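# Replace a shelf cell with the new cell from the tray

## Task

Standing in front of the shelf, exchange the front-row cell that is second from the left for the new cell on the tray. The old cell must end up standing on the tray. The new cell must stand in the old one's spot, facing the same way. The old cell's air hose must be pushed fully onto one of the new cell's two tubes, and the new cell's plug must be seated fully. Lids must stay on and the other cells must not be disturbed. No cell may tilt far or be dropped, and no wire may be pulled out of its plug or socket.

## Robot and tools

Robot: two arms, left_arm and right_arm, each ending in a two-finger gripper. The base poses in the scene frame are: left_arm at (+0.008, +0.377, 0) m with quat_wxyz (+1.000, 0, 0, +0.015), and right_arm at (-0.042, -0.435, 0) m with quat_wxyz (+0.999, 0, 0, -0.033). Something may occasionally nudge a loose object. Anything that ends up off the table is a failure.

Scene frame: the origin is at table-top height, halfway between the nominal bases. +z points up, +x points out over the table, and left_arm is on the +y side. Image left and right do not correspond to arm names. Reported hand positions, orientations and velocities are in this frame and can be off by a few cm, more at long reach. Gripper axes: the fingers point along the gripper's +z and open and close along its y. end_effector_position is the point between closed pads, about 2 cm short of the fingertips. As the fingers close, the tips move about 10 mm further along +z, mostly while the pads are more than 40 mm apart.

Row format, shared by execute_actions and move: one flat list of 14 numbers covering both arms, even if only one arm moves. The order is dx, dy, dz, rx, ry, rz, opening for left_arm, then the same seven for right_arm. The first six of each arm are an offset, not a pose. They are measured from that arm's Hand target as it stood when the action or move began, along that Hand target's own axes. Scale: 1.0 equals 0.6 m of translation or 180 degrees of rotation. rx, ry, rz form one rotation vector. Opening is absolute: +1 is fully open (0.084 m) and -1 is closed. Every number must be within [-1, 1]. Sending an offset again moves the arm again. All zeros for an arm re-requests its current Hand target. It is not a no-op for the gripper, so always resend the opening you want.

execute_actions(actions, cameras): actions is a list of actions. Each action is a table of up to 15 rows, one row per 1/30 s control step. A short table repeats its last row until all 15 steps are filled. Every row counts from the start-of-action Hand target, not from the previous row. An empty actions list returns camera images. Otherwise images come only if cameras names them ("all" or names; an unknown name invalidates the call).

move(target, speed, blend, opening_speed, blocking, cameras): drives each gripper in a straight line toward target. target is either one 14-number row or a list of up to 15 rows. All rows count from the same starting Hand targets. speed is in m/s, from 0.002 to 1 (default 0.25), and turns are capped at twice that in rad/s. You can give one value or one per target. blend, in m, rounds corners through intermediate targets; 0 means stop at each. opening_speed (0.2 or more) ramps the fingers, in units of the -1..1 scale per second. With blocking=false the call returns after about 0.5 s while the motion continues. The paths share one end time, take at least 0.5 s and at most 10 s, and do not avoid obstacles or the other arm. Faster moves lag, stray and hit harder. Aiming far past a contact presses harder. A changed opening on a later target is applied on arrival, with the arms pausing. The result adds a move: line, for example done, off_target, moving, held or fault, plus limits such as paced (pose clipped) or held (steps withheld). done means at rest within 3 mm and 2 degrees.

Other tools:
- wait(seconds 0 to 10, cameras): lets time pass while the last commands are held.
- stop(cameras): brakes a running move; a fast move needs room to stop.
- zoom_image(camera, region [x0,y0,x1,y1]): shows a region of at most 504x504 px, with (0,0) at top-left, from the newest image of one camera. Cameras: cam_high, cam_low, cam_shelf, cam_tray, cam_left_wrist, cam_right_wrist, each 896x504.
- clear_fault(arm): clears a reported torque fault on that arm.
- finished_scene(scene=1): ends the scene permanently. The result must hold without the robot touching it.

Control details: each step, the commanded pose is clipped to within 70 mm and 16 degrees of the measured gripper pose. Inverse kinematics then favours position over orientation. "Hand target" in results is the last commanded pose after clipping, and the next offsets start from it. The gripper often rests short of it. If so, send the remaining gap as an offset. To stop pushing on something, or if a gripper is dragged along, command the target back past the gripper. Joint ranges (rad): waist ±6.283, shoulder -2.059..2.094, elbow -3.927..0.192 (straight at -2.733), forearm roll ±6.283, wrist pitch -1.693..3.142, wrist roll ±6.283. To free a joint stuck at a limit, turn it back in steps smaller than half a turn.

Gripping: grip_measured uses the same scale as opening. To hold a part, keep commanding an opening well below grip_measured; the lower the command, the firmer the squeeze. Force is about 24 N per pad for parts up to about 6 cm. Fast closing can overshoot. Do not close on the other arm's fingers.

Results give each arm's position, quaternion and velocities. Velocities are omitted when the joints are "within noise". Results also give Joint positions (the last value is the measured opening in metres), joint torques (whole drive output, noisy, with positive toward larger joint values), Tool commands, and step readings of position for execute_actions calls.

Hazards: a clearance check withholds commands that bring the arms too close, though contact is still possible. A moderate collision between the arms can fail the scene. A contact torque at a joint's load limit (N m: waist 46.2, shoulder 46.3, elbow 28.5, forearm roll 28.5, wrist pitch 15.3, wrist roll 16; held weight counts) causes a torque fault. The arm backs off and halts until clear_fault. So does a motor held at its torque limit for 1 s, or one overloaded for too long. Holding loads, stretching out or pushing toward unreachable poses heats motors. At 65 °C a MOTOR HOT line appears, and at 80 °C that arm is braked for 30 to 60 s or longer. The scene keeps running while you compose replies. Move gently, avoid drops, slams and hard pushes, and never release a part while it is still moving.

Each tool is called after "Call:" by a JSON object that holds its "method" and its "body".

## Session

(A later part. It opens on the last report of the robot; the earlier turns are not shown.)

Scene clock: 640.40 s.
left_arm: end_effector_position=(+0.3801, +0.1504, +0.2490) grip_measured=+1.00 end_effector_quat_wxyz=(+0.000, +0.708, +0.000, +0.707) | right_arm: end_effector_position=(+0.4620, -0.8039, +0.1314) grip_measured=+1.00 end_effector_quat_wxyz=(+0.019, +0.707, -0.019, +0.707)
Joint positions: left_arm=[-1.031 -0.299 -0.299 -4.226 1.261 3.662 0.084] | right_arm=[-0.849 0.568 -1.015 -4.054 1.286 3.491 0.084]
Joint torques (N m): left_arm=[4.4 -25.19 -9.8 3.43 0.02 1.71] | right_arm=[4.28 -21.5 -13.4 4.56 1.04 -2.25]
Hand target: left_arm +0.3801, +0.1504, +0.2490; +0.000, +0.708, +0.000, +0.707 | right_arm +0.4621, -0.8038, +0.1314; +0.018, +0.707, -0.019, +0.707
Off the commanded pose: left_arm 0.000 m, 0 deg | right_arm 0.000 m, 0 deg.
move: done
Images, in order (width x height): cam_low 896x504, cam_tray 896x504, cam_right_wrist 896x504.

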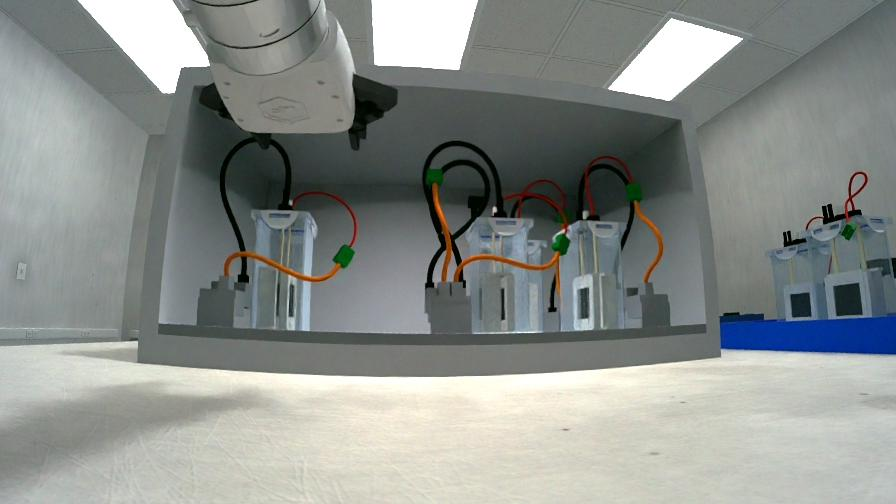

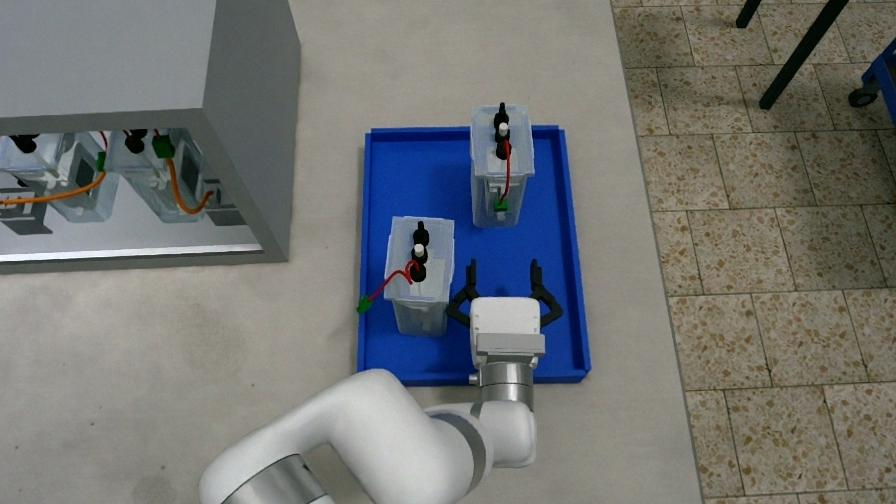

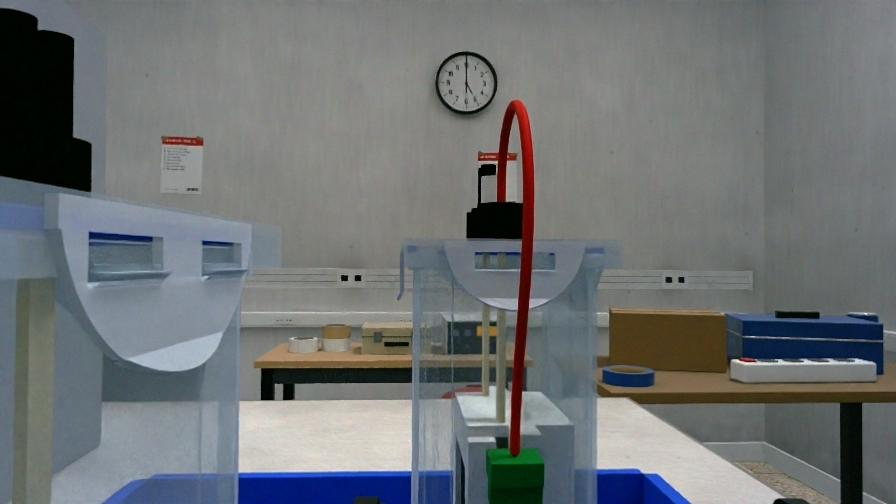

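Call:
{"method": "move", "body": {"target": [0,0,0,0,0,0,1,0.0393,-0.0078,0.18,0,0,0,1], "speed": 0.1, "cameras": ["cam_tray","cam_right_wrist"]}}

Call:
{"method": "zoom_image", "body": {"camera": "cam_tray", "region": [430, 90, 600, 400]}}

Scene clock: 647.53 s.
left_arm: end_effector_position=(+0.3801, +0.1504, +0.2490) grip_measured=+1.00 end_effector_quat_wxyz=(+0.000, +0.708, +0.000, +0.707) | right_arm: end_effector_position=(+0.5701, -0.8048, +0.1550) grip_measured=+1.00 end_effector_quat_wxyz=(+0.019, +0.707, -0.019, +0.707)
Joint positions: left_arm=[-1.031 -0.299 -0.299 -4.226 1.261 3.662 0.084] | right_arm=[-0.665 0.684 -1.318 -3.927 1.091 3.574 0.084]
Joint torques (N m): left_arm=[4.35 -25.39 -9.9 3.36 0.07 1.7] | right_arm=[4.33 -25.66 -15.55 4.57 0.89 2.18]
Hand target: left_arm +0.3801, +0.1504, +0.2490; +0.000, +0.708, +0.000, +0.707 | right_arm +0.5701, -0.8048, +0.1550; +0.018, +0.707, -0.019, +0.707
Off the commanded pose: left_arm 0.000 m, 0 deg | right_arm 0.000 m, 0 deg.
move: done
Images, in order (width x height): cam_tray 896x504, cam_right_wrist 896x504.

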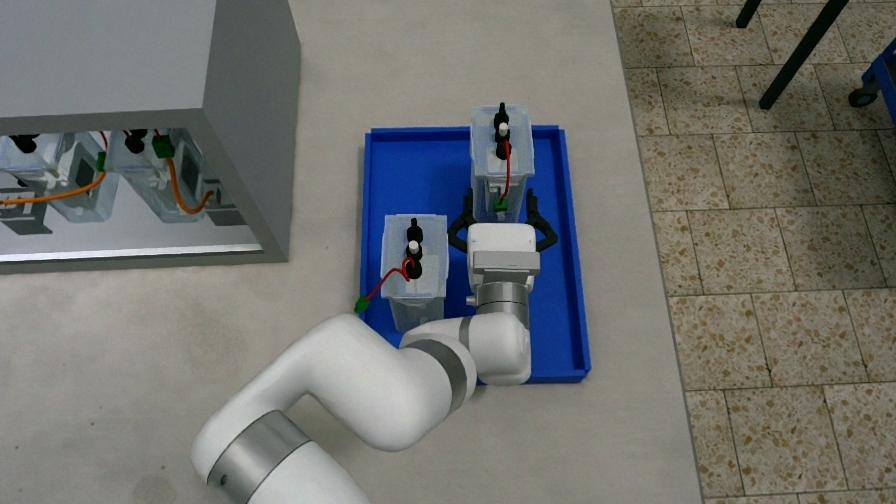

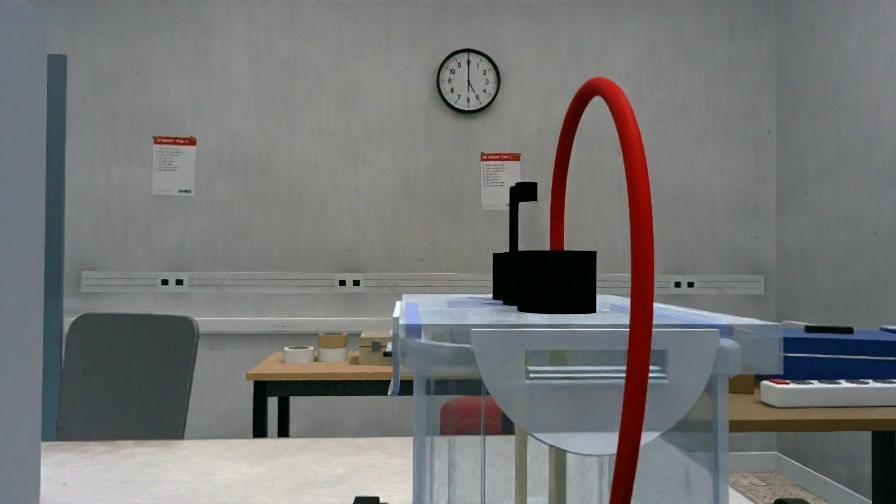

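Scaled by 1.626 from the camera's 896x504 image, which has a finer 1280x720 frame.

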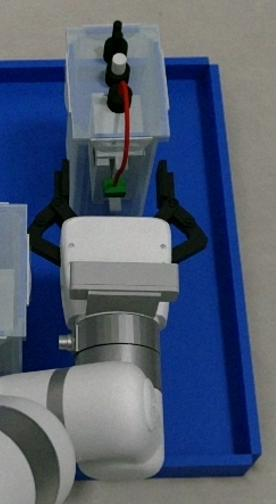

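Call:
{"method": "move", "body": {"target": [[0,0,0,0,0,0,1,0,0,-0.3333,0,0,0,1],[0,0,0,0,0,0,1,-0.04,-0.197,-0.4617,0,0,0,1]], "speed": 0.12, "cameras": ["cam_tray","cam_right_wrist"]}}

Scene clock: 663.20 s.
left_arm: end_effector_position=(+0.3801, +0.1504, +0.2490) grip_measured=+1.00 end_effector_quat_wxyz=(+0.000, +0.708, +0.000, +0.707) | right_arm: end_effector_position=(+0.2997, -0.6723, +0.1310) grip_measured=+1.00 end_effector_quat_wxyz=(+0.019, +0.707, -0.019, +0.707)
Joint positions: left_arm=[-1.031 -0.299 -0.299 -4.226 1.261 3.662 0.084] | right_arm=[-1.105 0.202 -0.339 -4.263 1.511 3.265 0.084]
Joint torques (N m): left_arm=[4.41 -25.32 -9.93 3.34 0.11 1.71] | right_arm=[-4.45 -19.42 -3.91 -3.29 4.06 -2.12]
Hand target: left_arm +0.3801, +0.1504, +0.2490; +0.000, +0.708, +0.000, +0.707 | right_arm +0.2997, -0.6723, +0.1310; +0.018, +0.707, -0.019, +0.707
Off the commanded pose: left_arm 0.000 m, 0 deg | right_arm 0.000 m, 0 deg.
move: done
Images, in order (width x height): cam_tray 896x504, cam_right_wrist 896x504.

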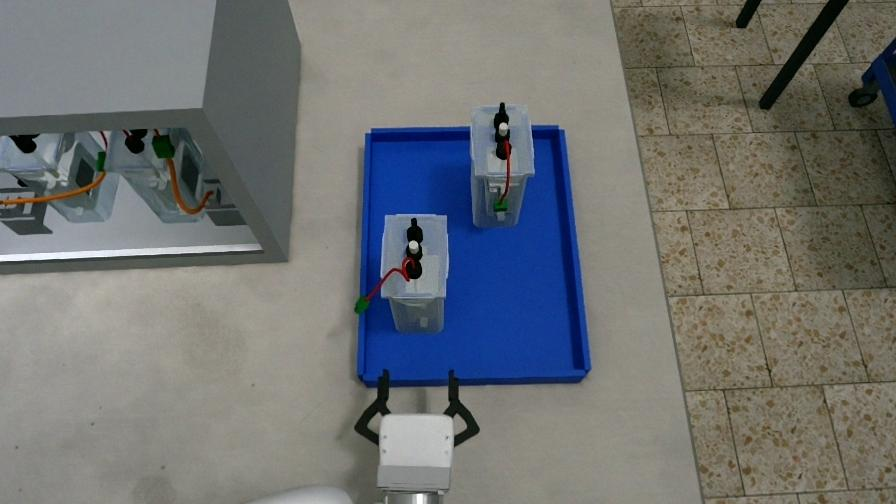

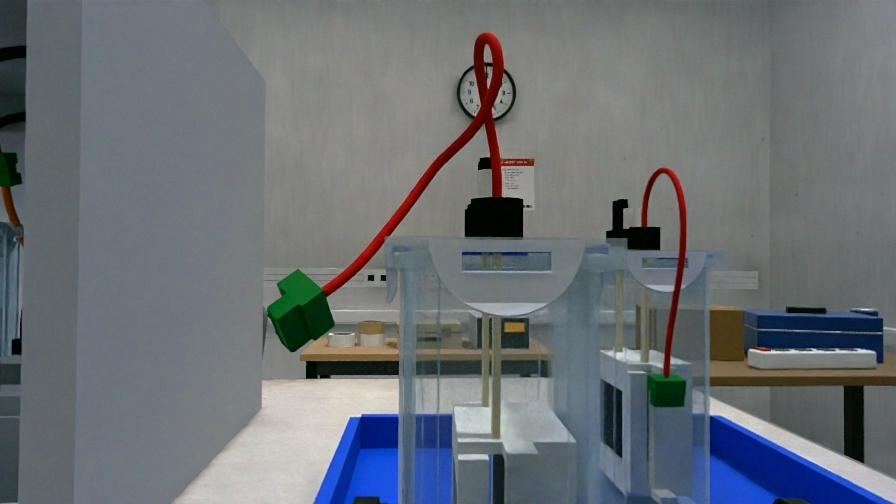

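Call:
{"method": "move", "body": {"target": [0,0,0,0,0,0,1,0,-0.0153,0.13,0,0,0,1], "speed": 0.1, "cameras": ["cam_tray","cam_right_wrist"]}}

Call:
{"method": "zoom_image", "body": {"camera": "cam_tray", "region": [330, 190, 600, 400]}}

Scene clock: 668.20 s.
left_arm: end_effector_position=(+0.3801, +0.1504, +0.2490) grip_measured=+1.00 end_effector_quat_wxyz=(+0.000, +0.708, +0.000, +0.707) | right_arm: end_effector_position=(+0.3781, -0.6672, +0.1310) grip_measured=+1.00 end_effector_quat_wxyz=(+0.018, +0.707, -0.019, +0.707)
Joint positions: left_arm=[-1.031 -0.299 -0.299 -4.226 1.261 3.662 0.084] | right_arm=[-0.822 0.266 -0.459 -3.986 1.442 3.286 0.084]
Joint torques (N m): left_arm=[4.48 -25.32 -9.87 3.26 0.09 1.65] | right_arm=[4.04 -13 -10.2 4.33 1.14 2.21]
Hand target: left_arm +0.3801, +0.1504, +0.2490; +0.000, +0.708, +0.000, +0.707 | right_arm +0.3781, -0.6672, +0.1310; +0.018, +0.707, -0.019, +0.707
Off the commanded pose: left_arm 0.000 m, 0 deg | right_arm 0.000 m, 0 deg.
move: done
Images, in order (width x height): cam_tray 896x504, cam_right_wrist 896x504.

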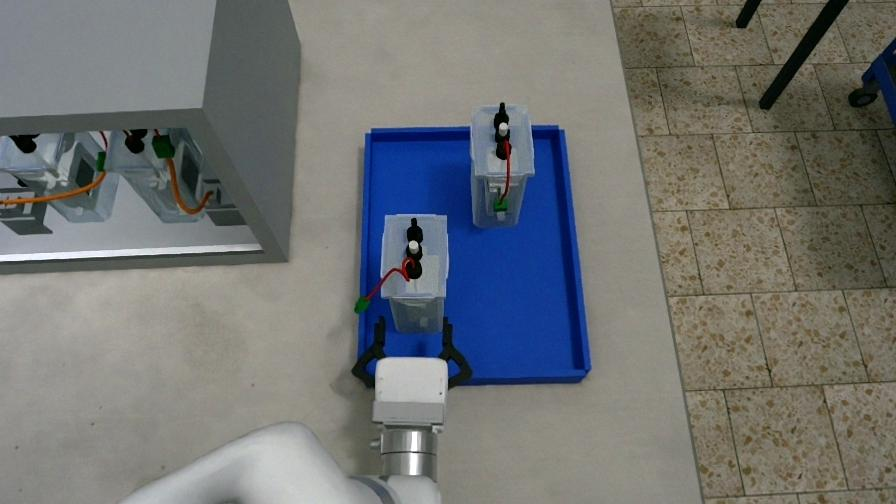

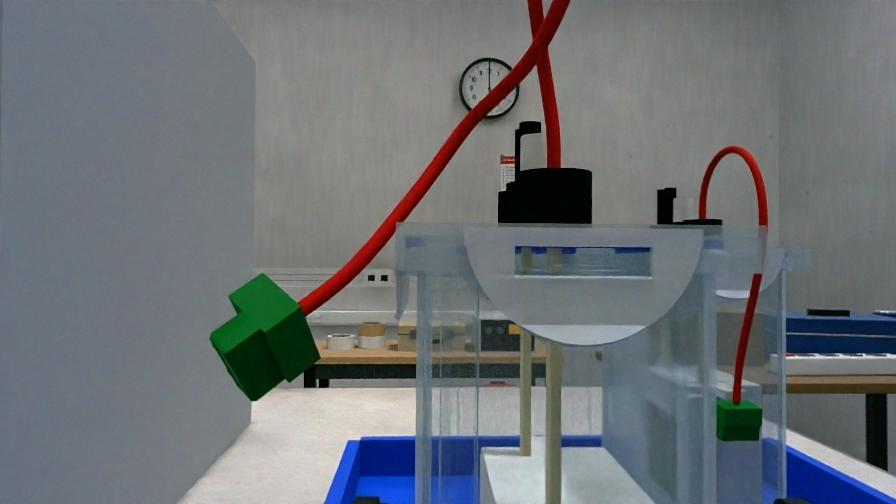

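Scaled by 1.867 from the camera's 896x504 image, which has a finer 1280x720 frame.

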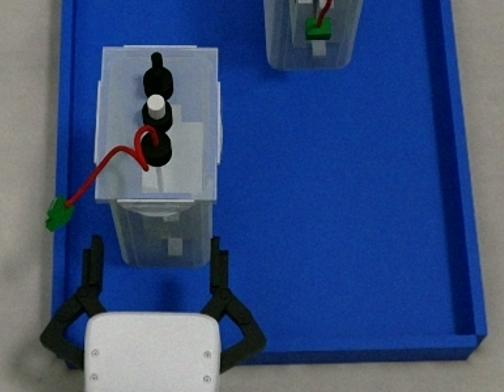

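Call:
{"method": "move", "body": {"target": [[0,0,0,0,0,0,1,0,-0.0015,0.128,0,0,0,1],[0,0,0,0,0,0,1,0,-0.0015,0.128,0,0,0,-1],[0,0,0,0,0,0,1,0.125,-0.0015,0.128,0,0,0,-1]], "speed": 0.06, "opening_speed": 0.8, "cameras": ["cam_tray","cam_right_wrist"]}}

Scene clock: 676.90 s.
left_arm: end_effector_position=(+0.3801, +0.1504, +0.2490) grip_measured=+1.00 end_effector_quat_wxyz=(+0.000, +0.708, +0.000, +0.707) | right_arm: end_effector_position=(+0.4548, -0.6703, +0.2060) grip_measured=+0.86 end_effector_quat_wxyz=(+0.018, +0.707, -0.019, +0.707)
Joint positions: left_arm=[-1.031 -0.299 -0.299 -4.226 1.261 3.662 0.084] | right_arm=[-0.614 0.118 -0.611 -3.83 1.177 3.447 0.079]
Joint torques (N m): left_arm=[4.44 -25.41 -9.73 2.98 0.08 1.63] | right_arm=[4.26 -32.01 -15.53 -2.51 5.87 2.15]
Hand target: left_arm +0.3801, +0.1504, +0.2490; +0.000, +0.708, +0.000, +0.707 | right_arm +0.4548, -0.6703, +0.2060; +0.018, +0.707, -0.019, +0.707
Off the commanded pose: left_arm 0.000 m, 0 deg | right_arm 0.000 m, 0 deg.
move: done
Images, in order (width x height): cam_tray 896x504, cam_right_wrist 896x504.

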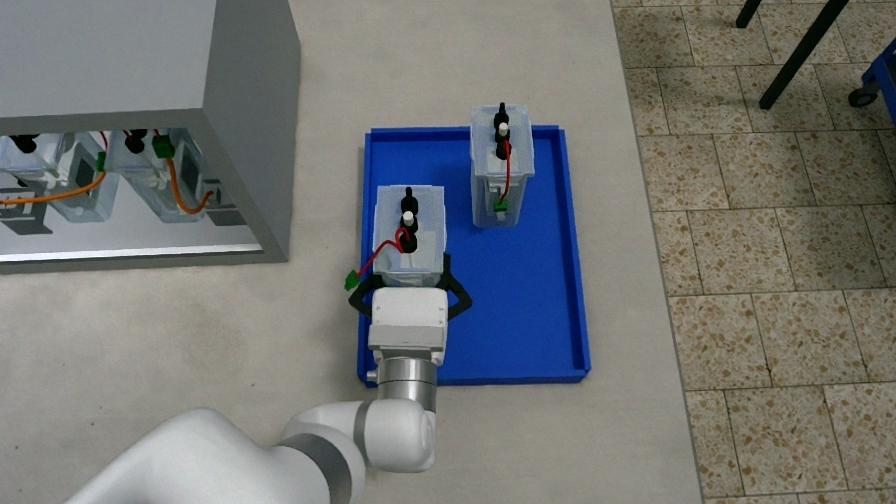

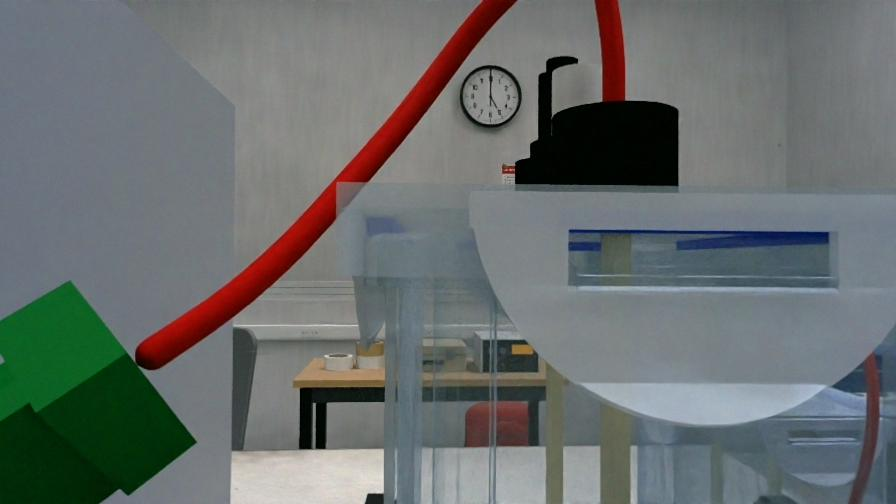

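Call:
{"method": "move", "body": {"target": [[0,0,0,0,0,0,1,0,-0.0133,0.2667,0,0,0,-1],[0,0,0,0,0,0,1,-0.12,-0.0133,0.2667,0,0,0,-1]], "speed": [0.1,0.05], "cameras": ["cam_tray","cam_right_wrist","cam_low"]}}

Scene clock: 684.97 s.
left_arm: end_effector_position=(+0.3801, +0.1504, +0.2490) grip_measured=+1.00 end_effector_quat_wxyz=(+0.000, +0.708, +0.000, +0.707) | right_arm: end_effector_position=(+0.6151, -0.6707, +0.1341) grip_measured=+0.86 end_effector_quat_wxyz=(+0.019, +0.707, -0.019, +0.707)
Joint positions: left_arm=[-1.031 -0.299 -0.299 -4.226 1.261 3.662 0.084] | right_arm=[-0.401 0.643 -1.18 -3.614 1.084 3.377 0.079]
Joint torques (N m): left_arm=[4.29 -25.49 -9.77 3.04 0.07 1.66] | right_arm=[-4.39 -35 -21.42 4.98 9.09 -2.16]
Hand target: left_arm +0.3801, +0.1504, +0.2490; +0.000, +0.708, +0.000, +0.707 | right_arm +0.6150, -0.6707, +0.1341; +0.018, +0.707, -0.019, +0.707
Off the commanded pose: left_arm 0.000 m, 0 deg | right_arm 0.000 m, 0 deg.
move: done
Images, in order (width x height): cam_low 896x504, cam_tray 896x504, cam_right_wrist 896x504.

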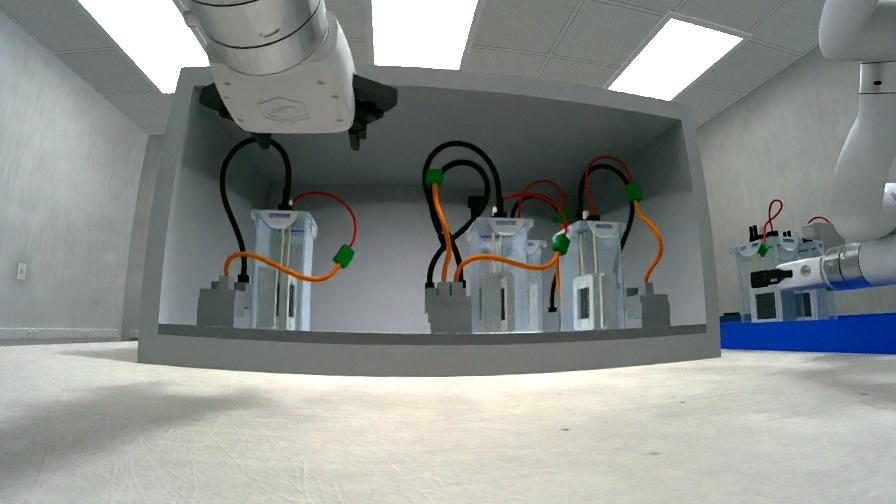

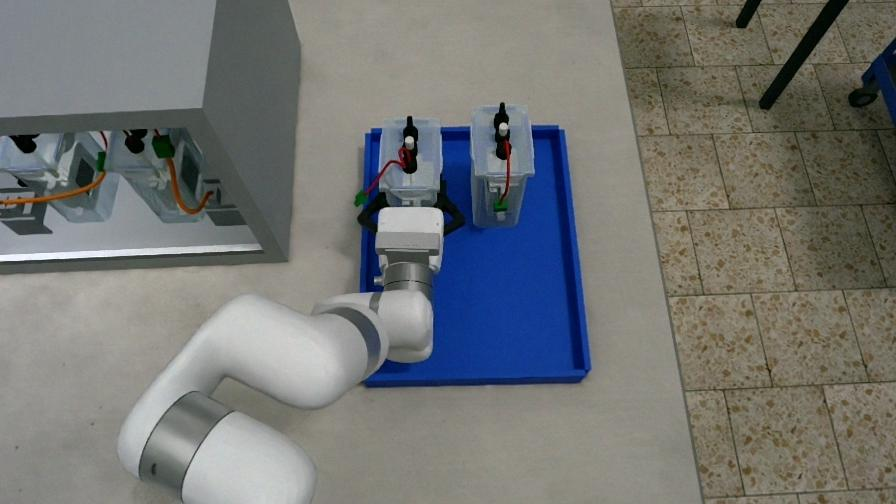

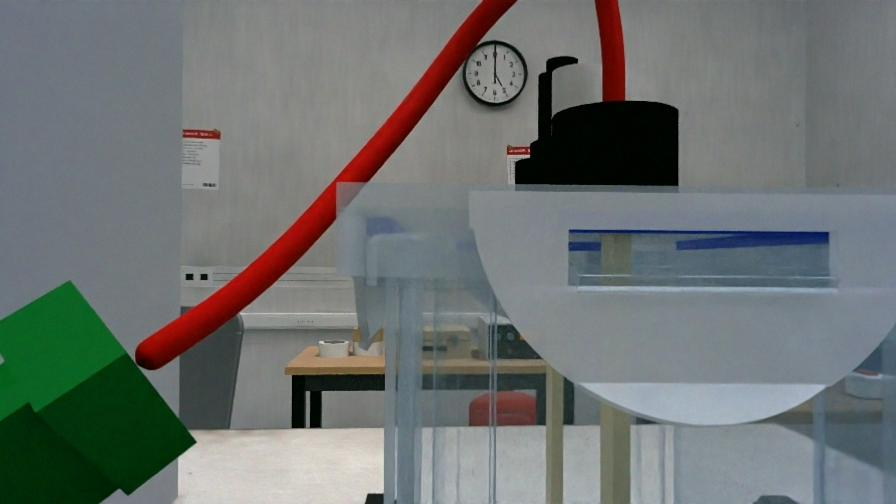

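Call:
{"method": "move", "body": {"target": [[0,0,0,0,0,0,1,-0.006,0,0,0,0,0,-1],[0,0,0,0,0,0,1,-0.004,0,0,0,0,0,1],[0,0,0,0,0,0,1,-0.004,0,-0.3,0,0,0,1]], "speed": [0.03,0.03,0.08], "opening_speed": 1, "cameras": ["cam_tray","cam_right_wrist"]}}

Scene clock: 693.73 s.
left_arm: end_effector_position=(+0.3801, +0.1504, +0.2490) grip_measured=+1.00 end_effector_quat_wxyz=(+0.000, +0.708, +0.000, +0.707) | right_arm: end_effector_position=(+0.4353, -0.6613, +0.1316) grip_measured=+1.00 end_effector_quat_wxyz=(+0.018, +0.707, -0.019, +0.707)
Joint positions: left_arm=[-1.031 -0.299 -0.299 -4.226 1.261 3.662 0.084] | right_arm=[-0.66 0.329 -0.581 -3.83 1.375 3.301 0.084]
Joint torques (N m): left_arm=[4.18 -25.42 -9.87 2.85 0.13 1.58] | right_arm=[-4.15 -24.56 -6.15 -3.44 4.18 -2.13]
Hand target: left_arm +0.3801, +0.1504, +0.2490; +0.000, +0.708, +0.000, +0.707 | right_arm +0.4353, -0.6613, +0.1316; +0.018, +0.707, -0.019, +0.707
Off the commanded pose: left_arm 0.000 m, 0 deg | right_arm 0.000 m, 0 deg.
move: done
Images, in order (width x height): cam_tray 896x504, cam_right_wrist 896x504.

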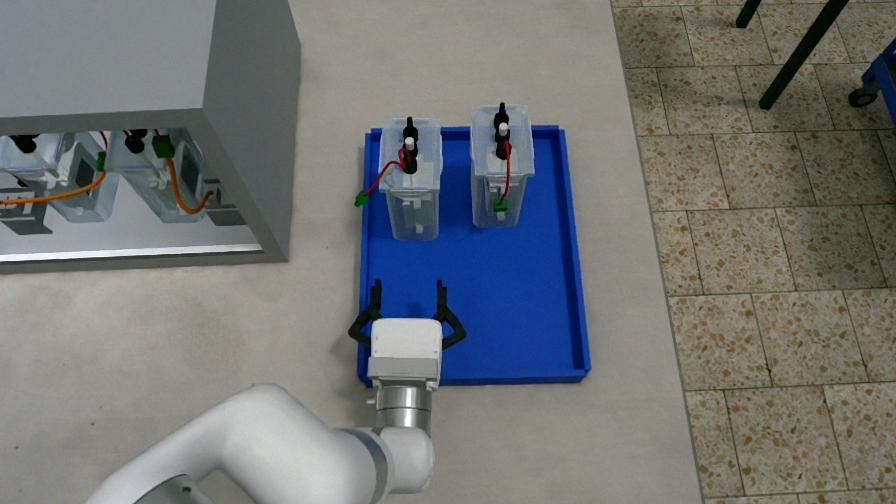

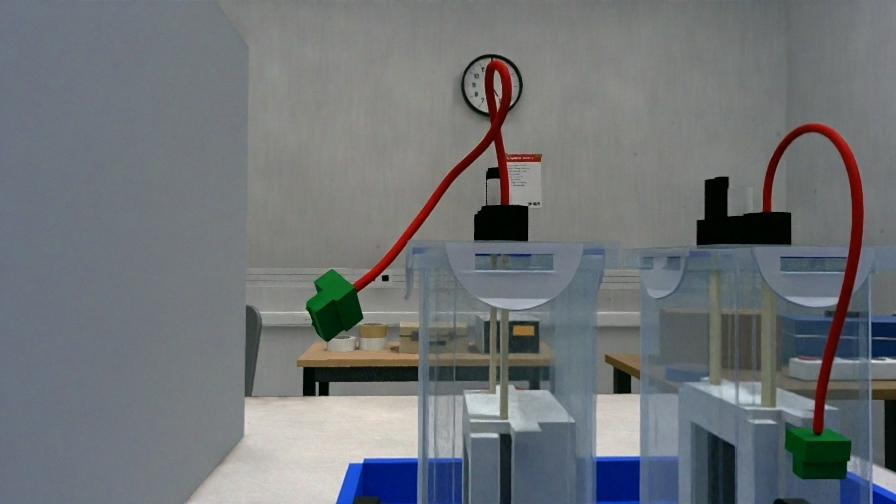

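Call:
{"method": "move", "body": {"target": [0,0,0,0,0,0,1,0.039,0.2406,0.0338,-0.005,0,0,1], "speed": 0.12, "cameras": ["cam_tray","cam_right_wrist"]}}

Scene clock: 699.47 s.
left_arm: end_effector_position=(+0.3801, +0.1504, +0.2490) grip_measured=+1.00 end_effector_quat_wxyz=(+0.000, +0.708, +0.000, +0.707) | right_arm: end_effector_position=(+0.4480, -0.8065, +0.1550) grip_measured=+1.00 end_effector_quat_wxyz=(+0.024, +0.707, -0.024, +0.707)
Joint positions: left_arm=[-1.031 -0.299 -0.299 -4.226 1.261 3.662 0.084] | right_arm=[-0.87 0.482 -0.96 -4.066 1.269 3.517 0.084]
Joint torques (N m): left_arm=[4.15 -25.42 -9.86 2.84 0.17 1.56] | right_arm=[-4.33 -20.65 -13.63 -3.16 1.03 2.28]
Hand target: left_arm +0.3801, +0.1504, +0.2490; +0.000, +0.708, +0.000, +0.707 | right_arm +0.4480, -0.8065, +0.1550; +0.024, +0.707, -0.024, +0.707
Off the commanded pose: left_arm 0.000 m, 0 deg | right_arm 0.000 m, 0 deg.
move: done
Images, in order (width x height): cam_tray 896x504, cam_right_wrist 896x504.

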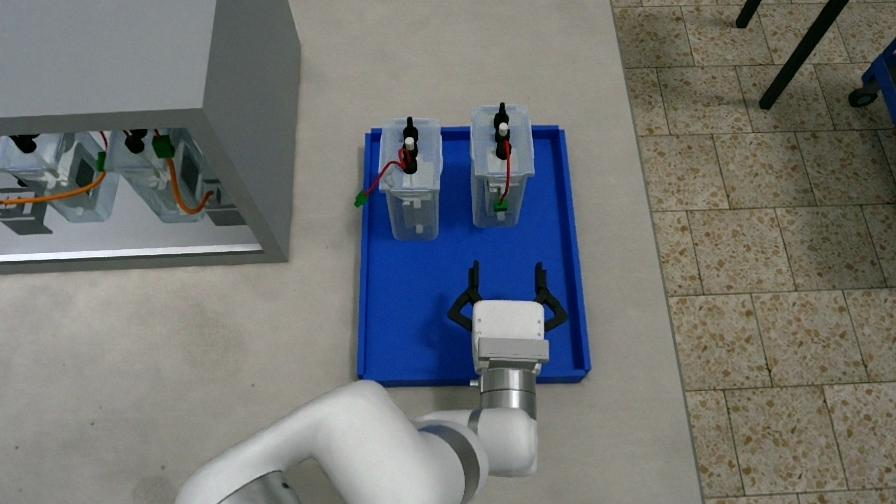

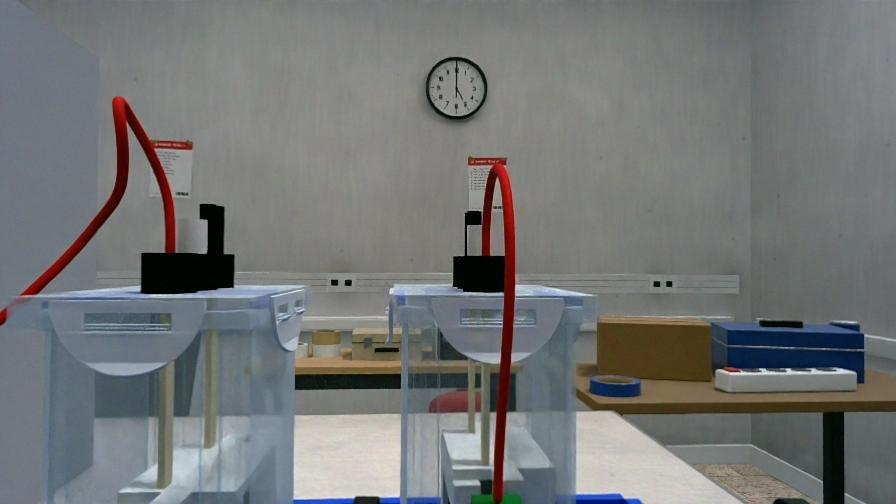

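Call:
{"method": "move", "body": {"target": [0,0,0,0,0,0,1,0,-0.0157,0.18,0,0,0,1], "speed": 0.1, "cameras": ["cam_tray","cam_right_wrist"]}}

Call:
{"method": "zoom_image", "body": {"camera": "cam_tray", "region": [350, 90, 600, 400]}}

Scene clock: 709.40 s.
left_arm: end_effector_position=(+0.3801, +0.1504, +0.2490) grip_measured=+1.00 end_effector_quat_wxyz=(+0.000, +0.708, +0.000, +0.707) | right_arm: end_effector_position=(+0.5563, -0.8045, +0.1550) grip_measured=+1.00 end_effector_quat_wxyz=(+0.024, +0.707, -0.024, +0.707)
Joint positions: left_arm=[-1.031 -0.299 -0.299 -4.226 1.261 3.662 0.084] | right_arm=[-0.679 0.652 -1.262 -3.916 1.107 3.554 0.084]
Joint torques (N m): left_arm=[4.24 -25.53 -9.96 2.82 0.19 1.5] | right_arm=[4.18 -25 -15.18 4.53 0.97 2.27]
Hand target: left_arm +0.3801, +0.1504, +0.2490; +0.000, +0.708, +0.000, +0.707 | right_arm +0.5564, -0.8045, +0.1550; +0.024, +0.707, -0.024, +0.707
Off the commanded pose: left_arm 0.000 m, 0 deg | right_arm 0.000 m, 0 deg.
move: done
Images, in order (width x height): cam_tray 896x504, cam_right_wrist 896x504.

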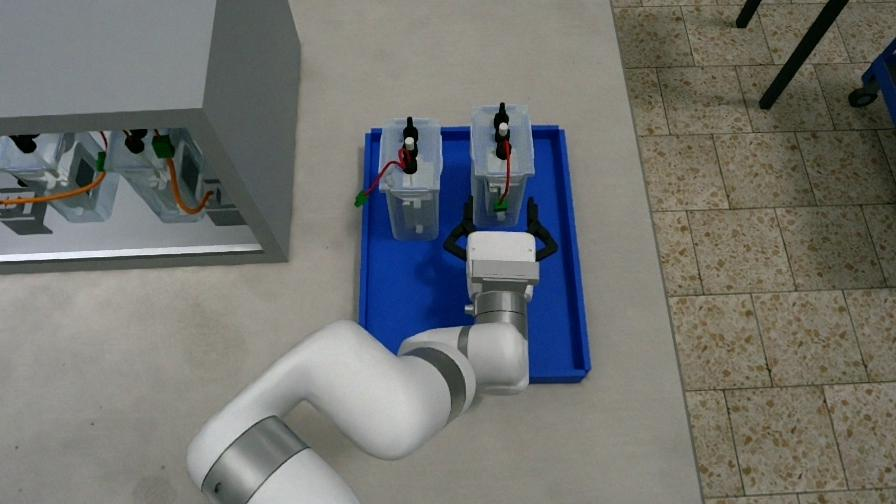

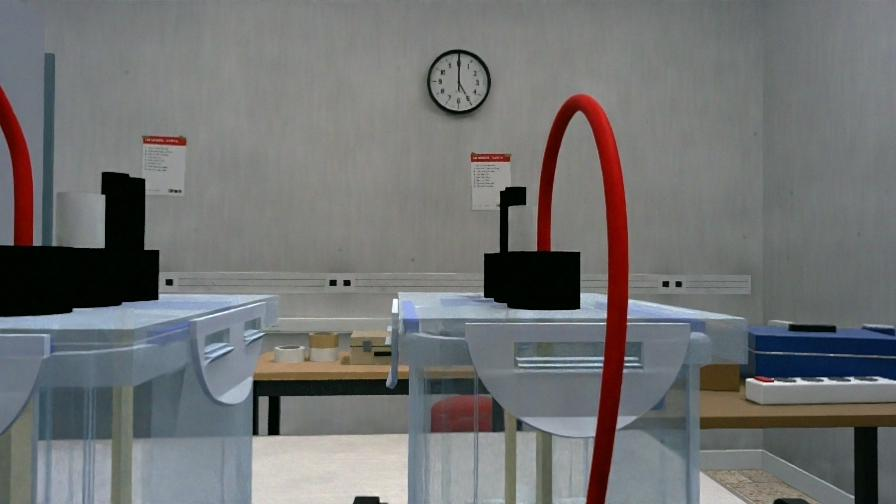

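Scaled by 1.626 from the camera's 896x504 image, which has a finer 1280x720 frame.

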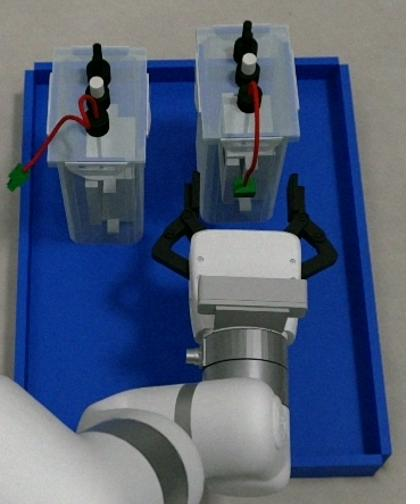

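Call:
{"method": "move", "body": {"target": [[0,0,0,0,0,0,1,0,-0.0045,0.05,0,0,0,1],[0,0,0,0,0,0,1,0,-0.005,0.1395,0,0,0,1]], "speed": 0.05, "cameras": ["cam_tray","cam_right_wrist"]}}

Call:
{"method": "zoom_image", "body": {"camera": "cam_tray", "region": [350, 90, 600, 400]}}

Scene clock: 715.03 s.
left_arm: end_effector_position=(+0.3801, +0.1504, +0.2490) grip_measured=+1.00 end_effector_quat_wxyz=(+0.000, +0.708, +0.000, +0.707) | right_arm: end_effector_position=(+0.6401, -0.8072, +0.1551) grip_measured=+1.00 end_effector_quat_wxyz=(+0.024, +0.707, -0.024, +0.707)
Joint positions: left_arm=[-1.031 -0.299 -0.299 -4.226 1.261 3.662 0.084] | right_arm=[-0.571 0.837 -1.595 -3.863 0.953 3.614 0.084]
Joint torques (N m): left_arm=[4.21 -25.48 -9.94 2.75 0.21 1.53] | right_arm=[5.4 -27.24 -16.54 0.51 0.55 2.33]
Hand target: left_arm +0.3801, +0.1504, +0.2490; +0.000, +0.708, +0.000, +0.707 | right_arm +0.6401, -0.8072, +0.1550; +0.024, +0.707, -0.024, +0.707
Off the commanded pose: left_arm 0.000 m, 0 deg | right_arm 0.000 m, 0 deg.
move: done
Images, in order (width x height): cam_tray 896x504, cam_right_wrist 896x504.

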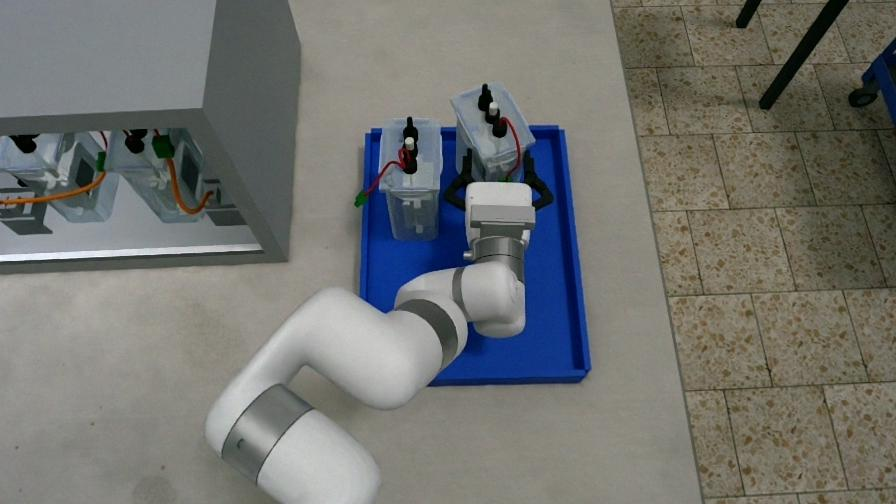

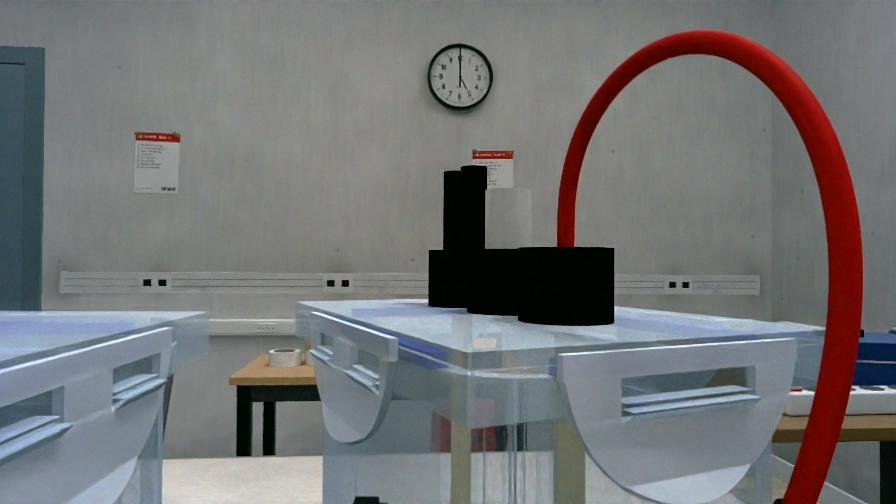

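Scaled by 1.626 from the camera's 896x504 image, which has a finer 1280x720 frame.

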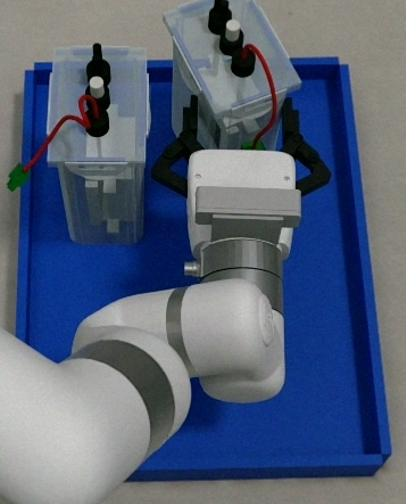

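Call:
{"method": "move", "body": {"target": [0,0,0,0,0,0,1,0.05,0.0,-0.25,0,0,0,1], "speed": 0.1, "cameras": ["cam_tray","cam_right_wrist"]}}

Call:
{"method": "zoom_image", "body": {"camera": "cam_tray", "region": [350, 60, 600, 300]}}

Call:
{"method": "zoom_image", "body": {"camera": "cam_right_wrist", "region": [350, 200, 700, 504]}}

Scene clock: 722.70 s.
left_arm: end_effector_position=(+0.3801, +0.1504, +0.2490) grip_measured=+1.00 end_effector_quat_wxyz=(+0.000, +0.708, +0.000, +0.707) | right_arm: end_effector_position=(+0.4904, -0.7970, +0.1850) grip_measured=+1.00 end_effector_quat_wxyz=(+0.024, +0.707, -0.024, +0.707)
Joint positions: left_arm=[-1.031 -0.299 -0.299 -4.226 1.261 3.662 0.084] | right_arm=[-0.77 0.45 -1.023 -3.996 1.17 3.563 0.084]
Joint torques (N m): left_arm=[4.2 -25.32 -9.93 2.82 0.21 1.53] | right_arm=[-4.08 -30.7 -9.7 -3.04 3.99 -2.12]
Hand target: left_arm +0.3801, +0.1504, +0.2490; +0.000, +0.708, +0.000, +0.707 | right_arm +0.4904, -0.7970, +0.1850; +0.024, +0.707, -0.024, +0.707
Off the commanded pose: left_arm 0.000 m, 0 deg | right_arm 0.000 m, 0 deg.
move: done
Images, in order (width x height): cam_tray 896x504, cam_right_wrist 896x504.

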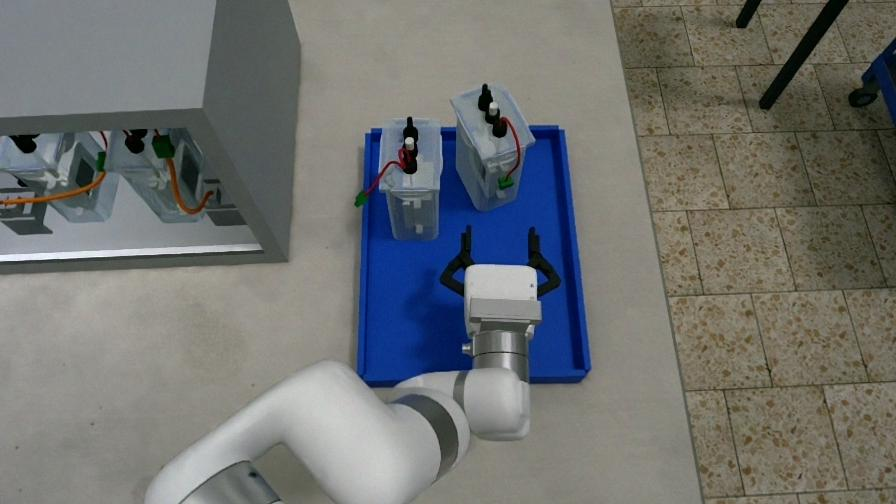

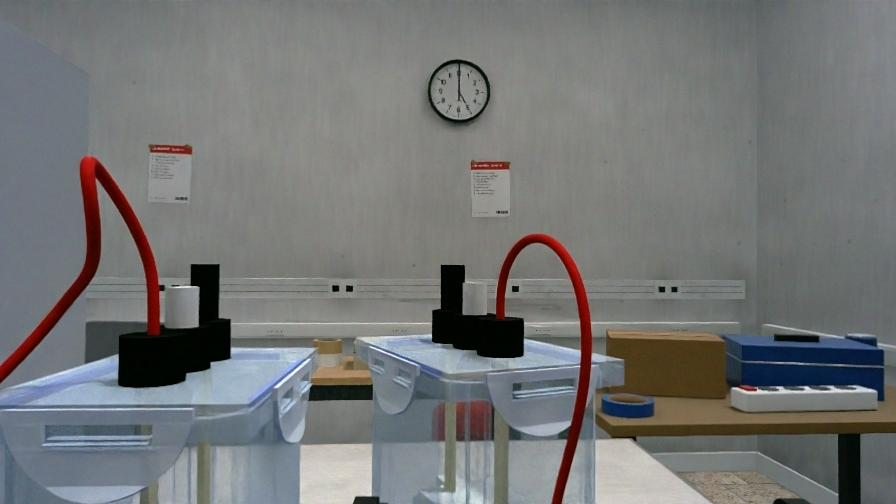

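Scaled by 2.016 from the camera's 896x504 image, which has a finer 1280x720 frame.

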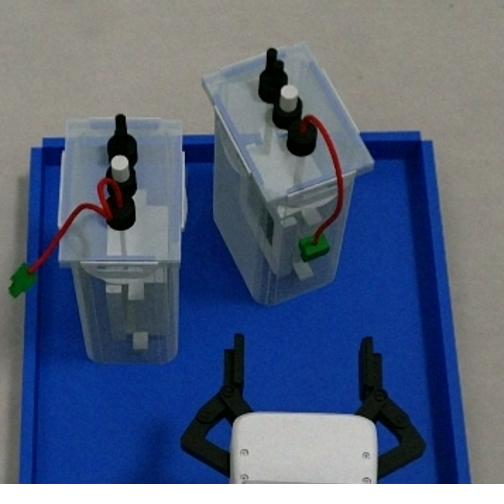

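Scaled by 1.440 from the camera's 896x504 image, which has a finer 1280x720 frame.

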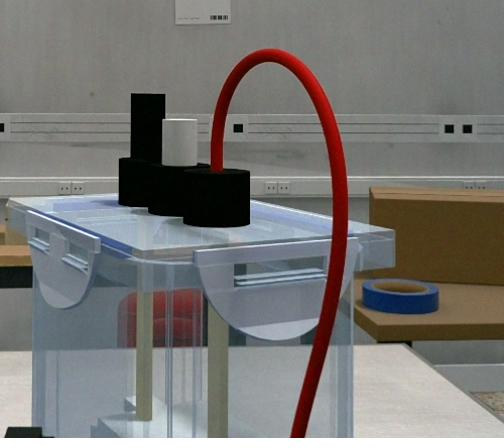

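Call:
{"method": "move", "body": {"target": [0,0,0,0,0,0,1,-0.0417,0.0497,0.08,0.1208,0,0,1], "speed": 0.1, "cameras": ["cam_tray","cam_right_wrist"]}}

Call:
{"method": "zoom_image", "body": {"camera": "cam_tray", "region": [350, 60, 600, 300]}}

Call:
{"method": "zoom_image", "body": {"camera": "cam_right_wrist", "region": [350, 200, 750, 504]}}

Scene clock: 734.77 s.
left_arm: end_effector_position=(+0.3801, +0.1504, +0.2490) grip_measured=+1.00 end_effector_quat_wxyz=(+0.000, +0.708, +0.000, +0.707) | right_arm: end_effector_position=(+0.5363, -0.8300, +0.1600) grip_measured=+1.00 end_effector_quat_wxyz=(-0.110, +0.698, +0.110, +0.699)
Joint positions: left_arm=[-1.031 -0.299 -0.299 -4.226 1.261 3.662 0.084] | right_arm=[-0.854 0.832 -1.569 -4.456 1.345 3.85 0.084]
Joint torques (N m): left_arm=[4.11 -25.15 -9.89 2.56 0.17 1.47] | right_arm=[-4.43 -28.26 -16.02 -2.77 3.64 2.18]
Hand target: left_arm +0.3801, +0.1504, +0.2490; +0.000, +0.708, +0.000, +0.707 | right_arm +0.5363, -0.8300, +0.1600; -0.110, +0.698, +0.110, +0.699
Off the commanded pose: left_arm 0.000 m, 0 deg | right_arm 0.000 m, 0 deg.
move: done
Images, in order (width x height): cam_tray 896x504, cam_right_wrist 896x504.

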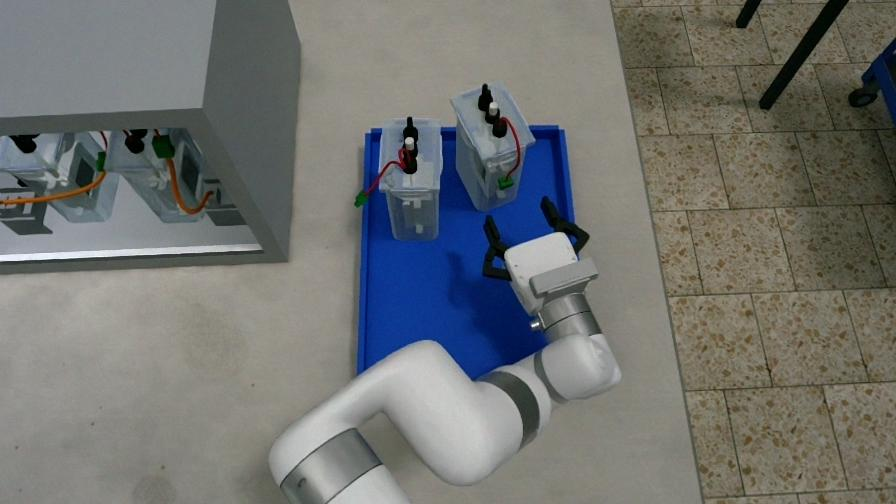

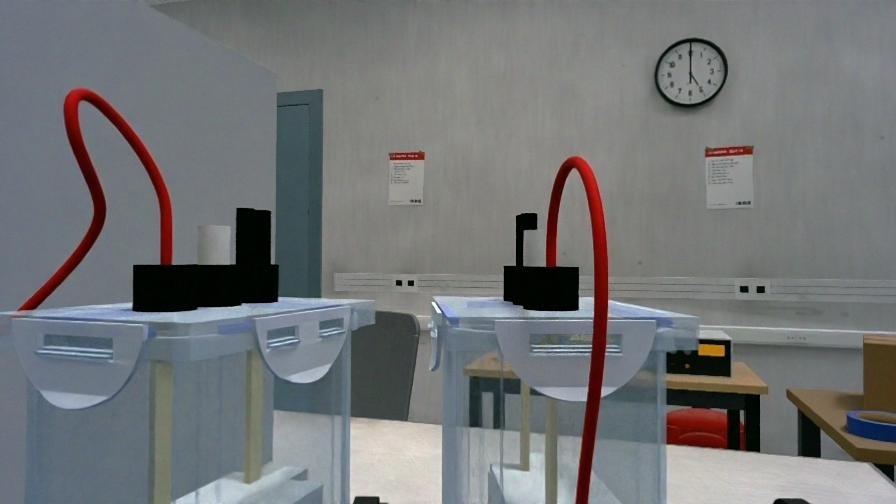

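Scaled by 2.016 from the camera's 896x504 image, which has a finer 1280x720 frame.

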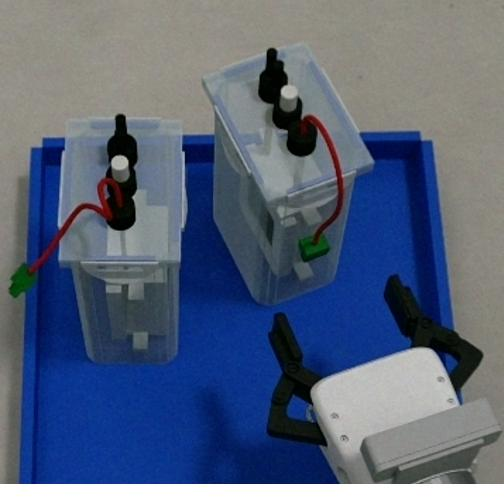

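Scaled by 1.260 from the camera's 896x504 image, which has a finer 1280x720 frame.

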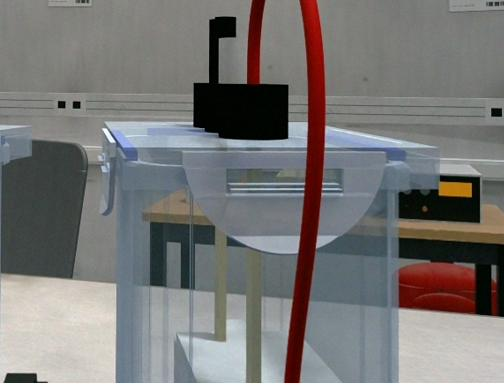

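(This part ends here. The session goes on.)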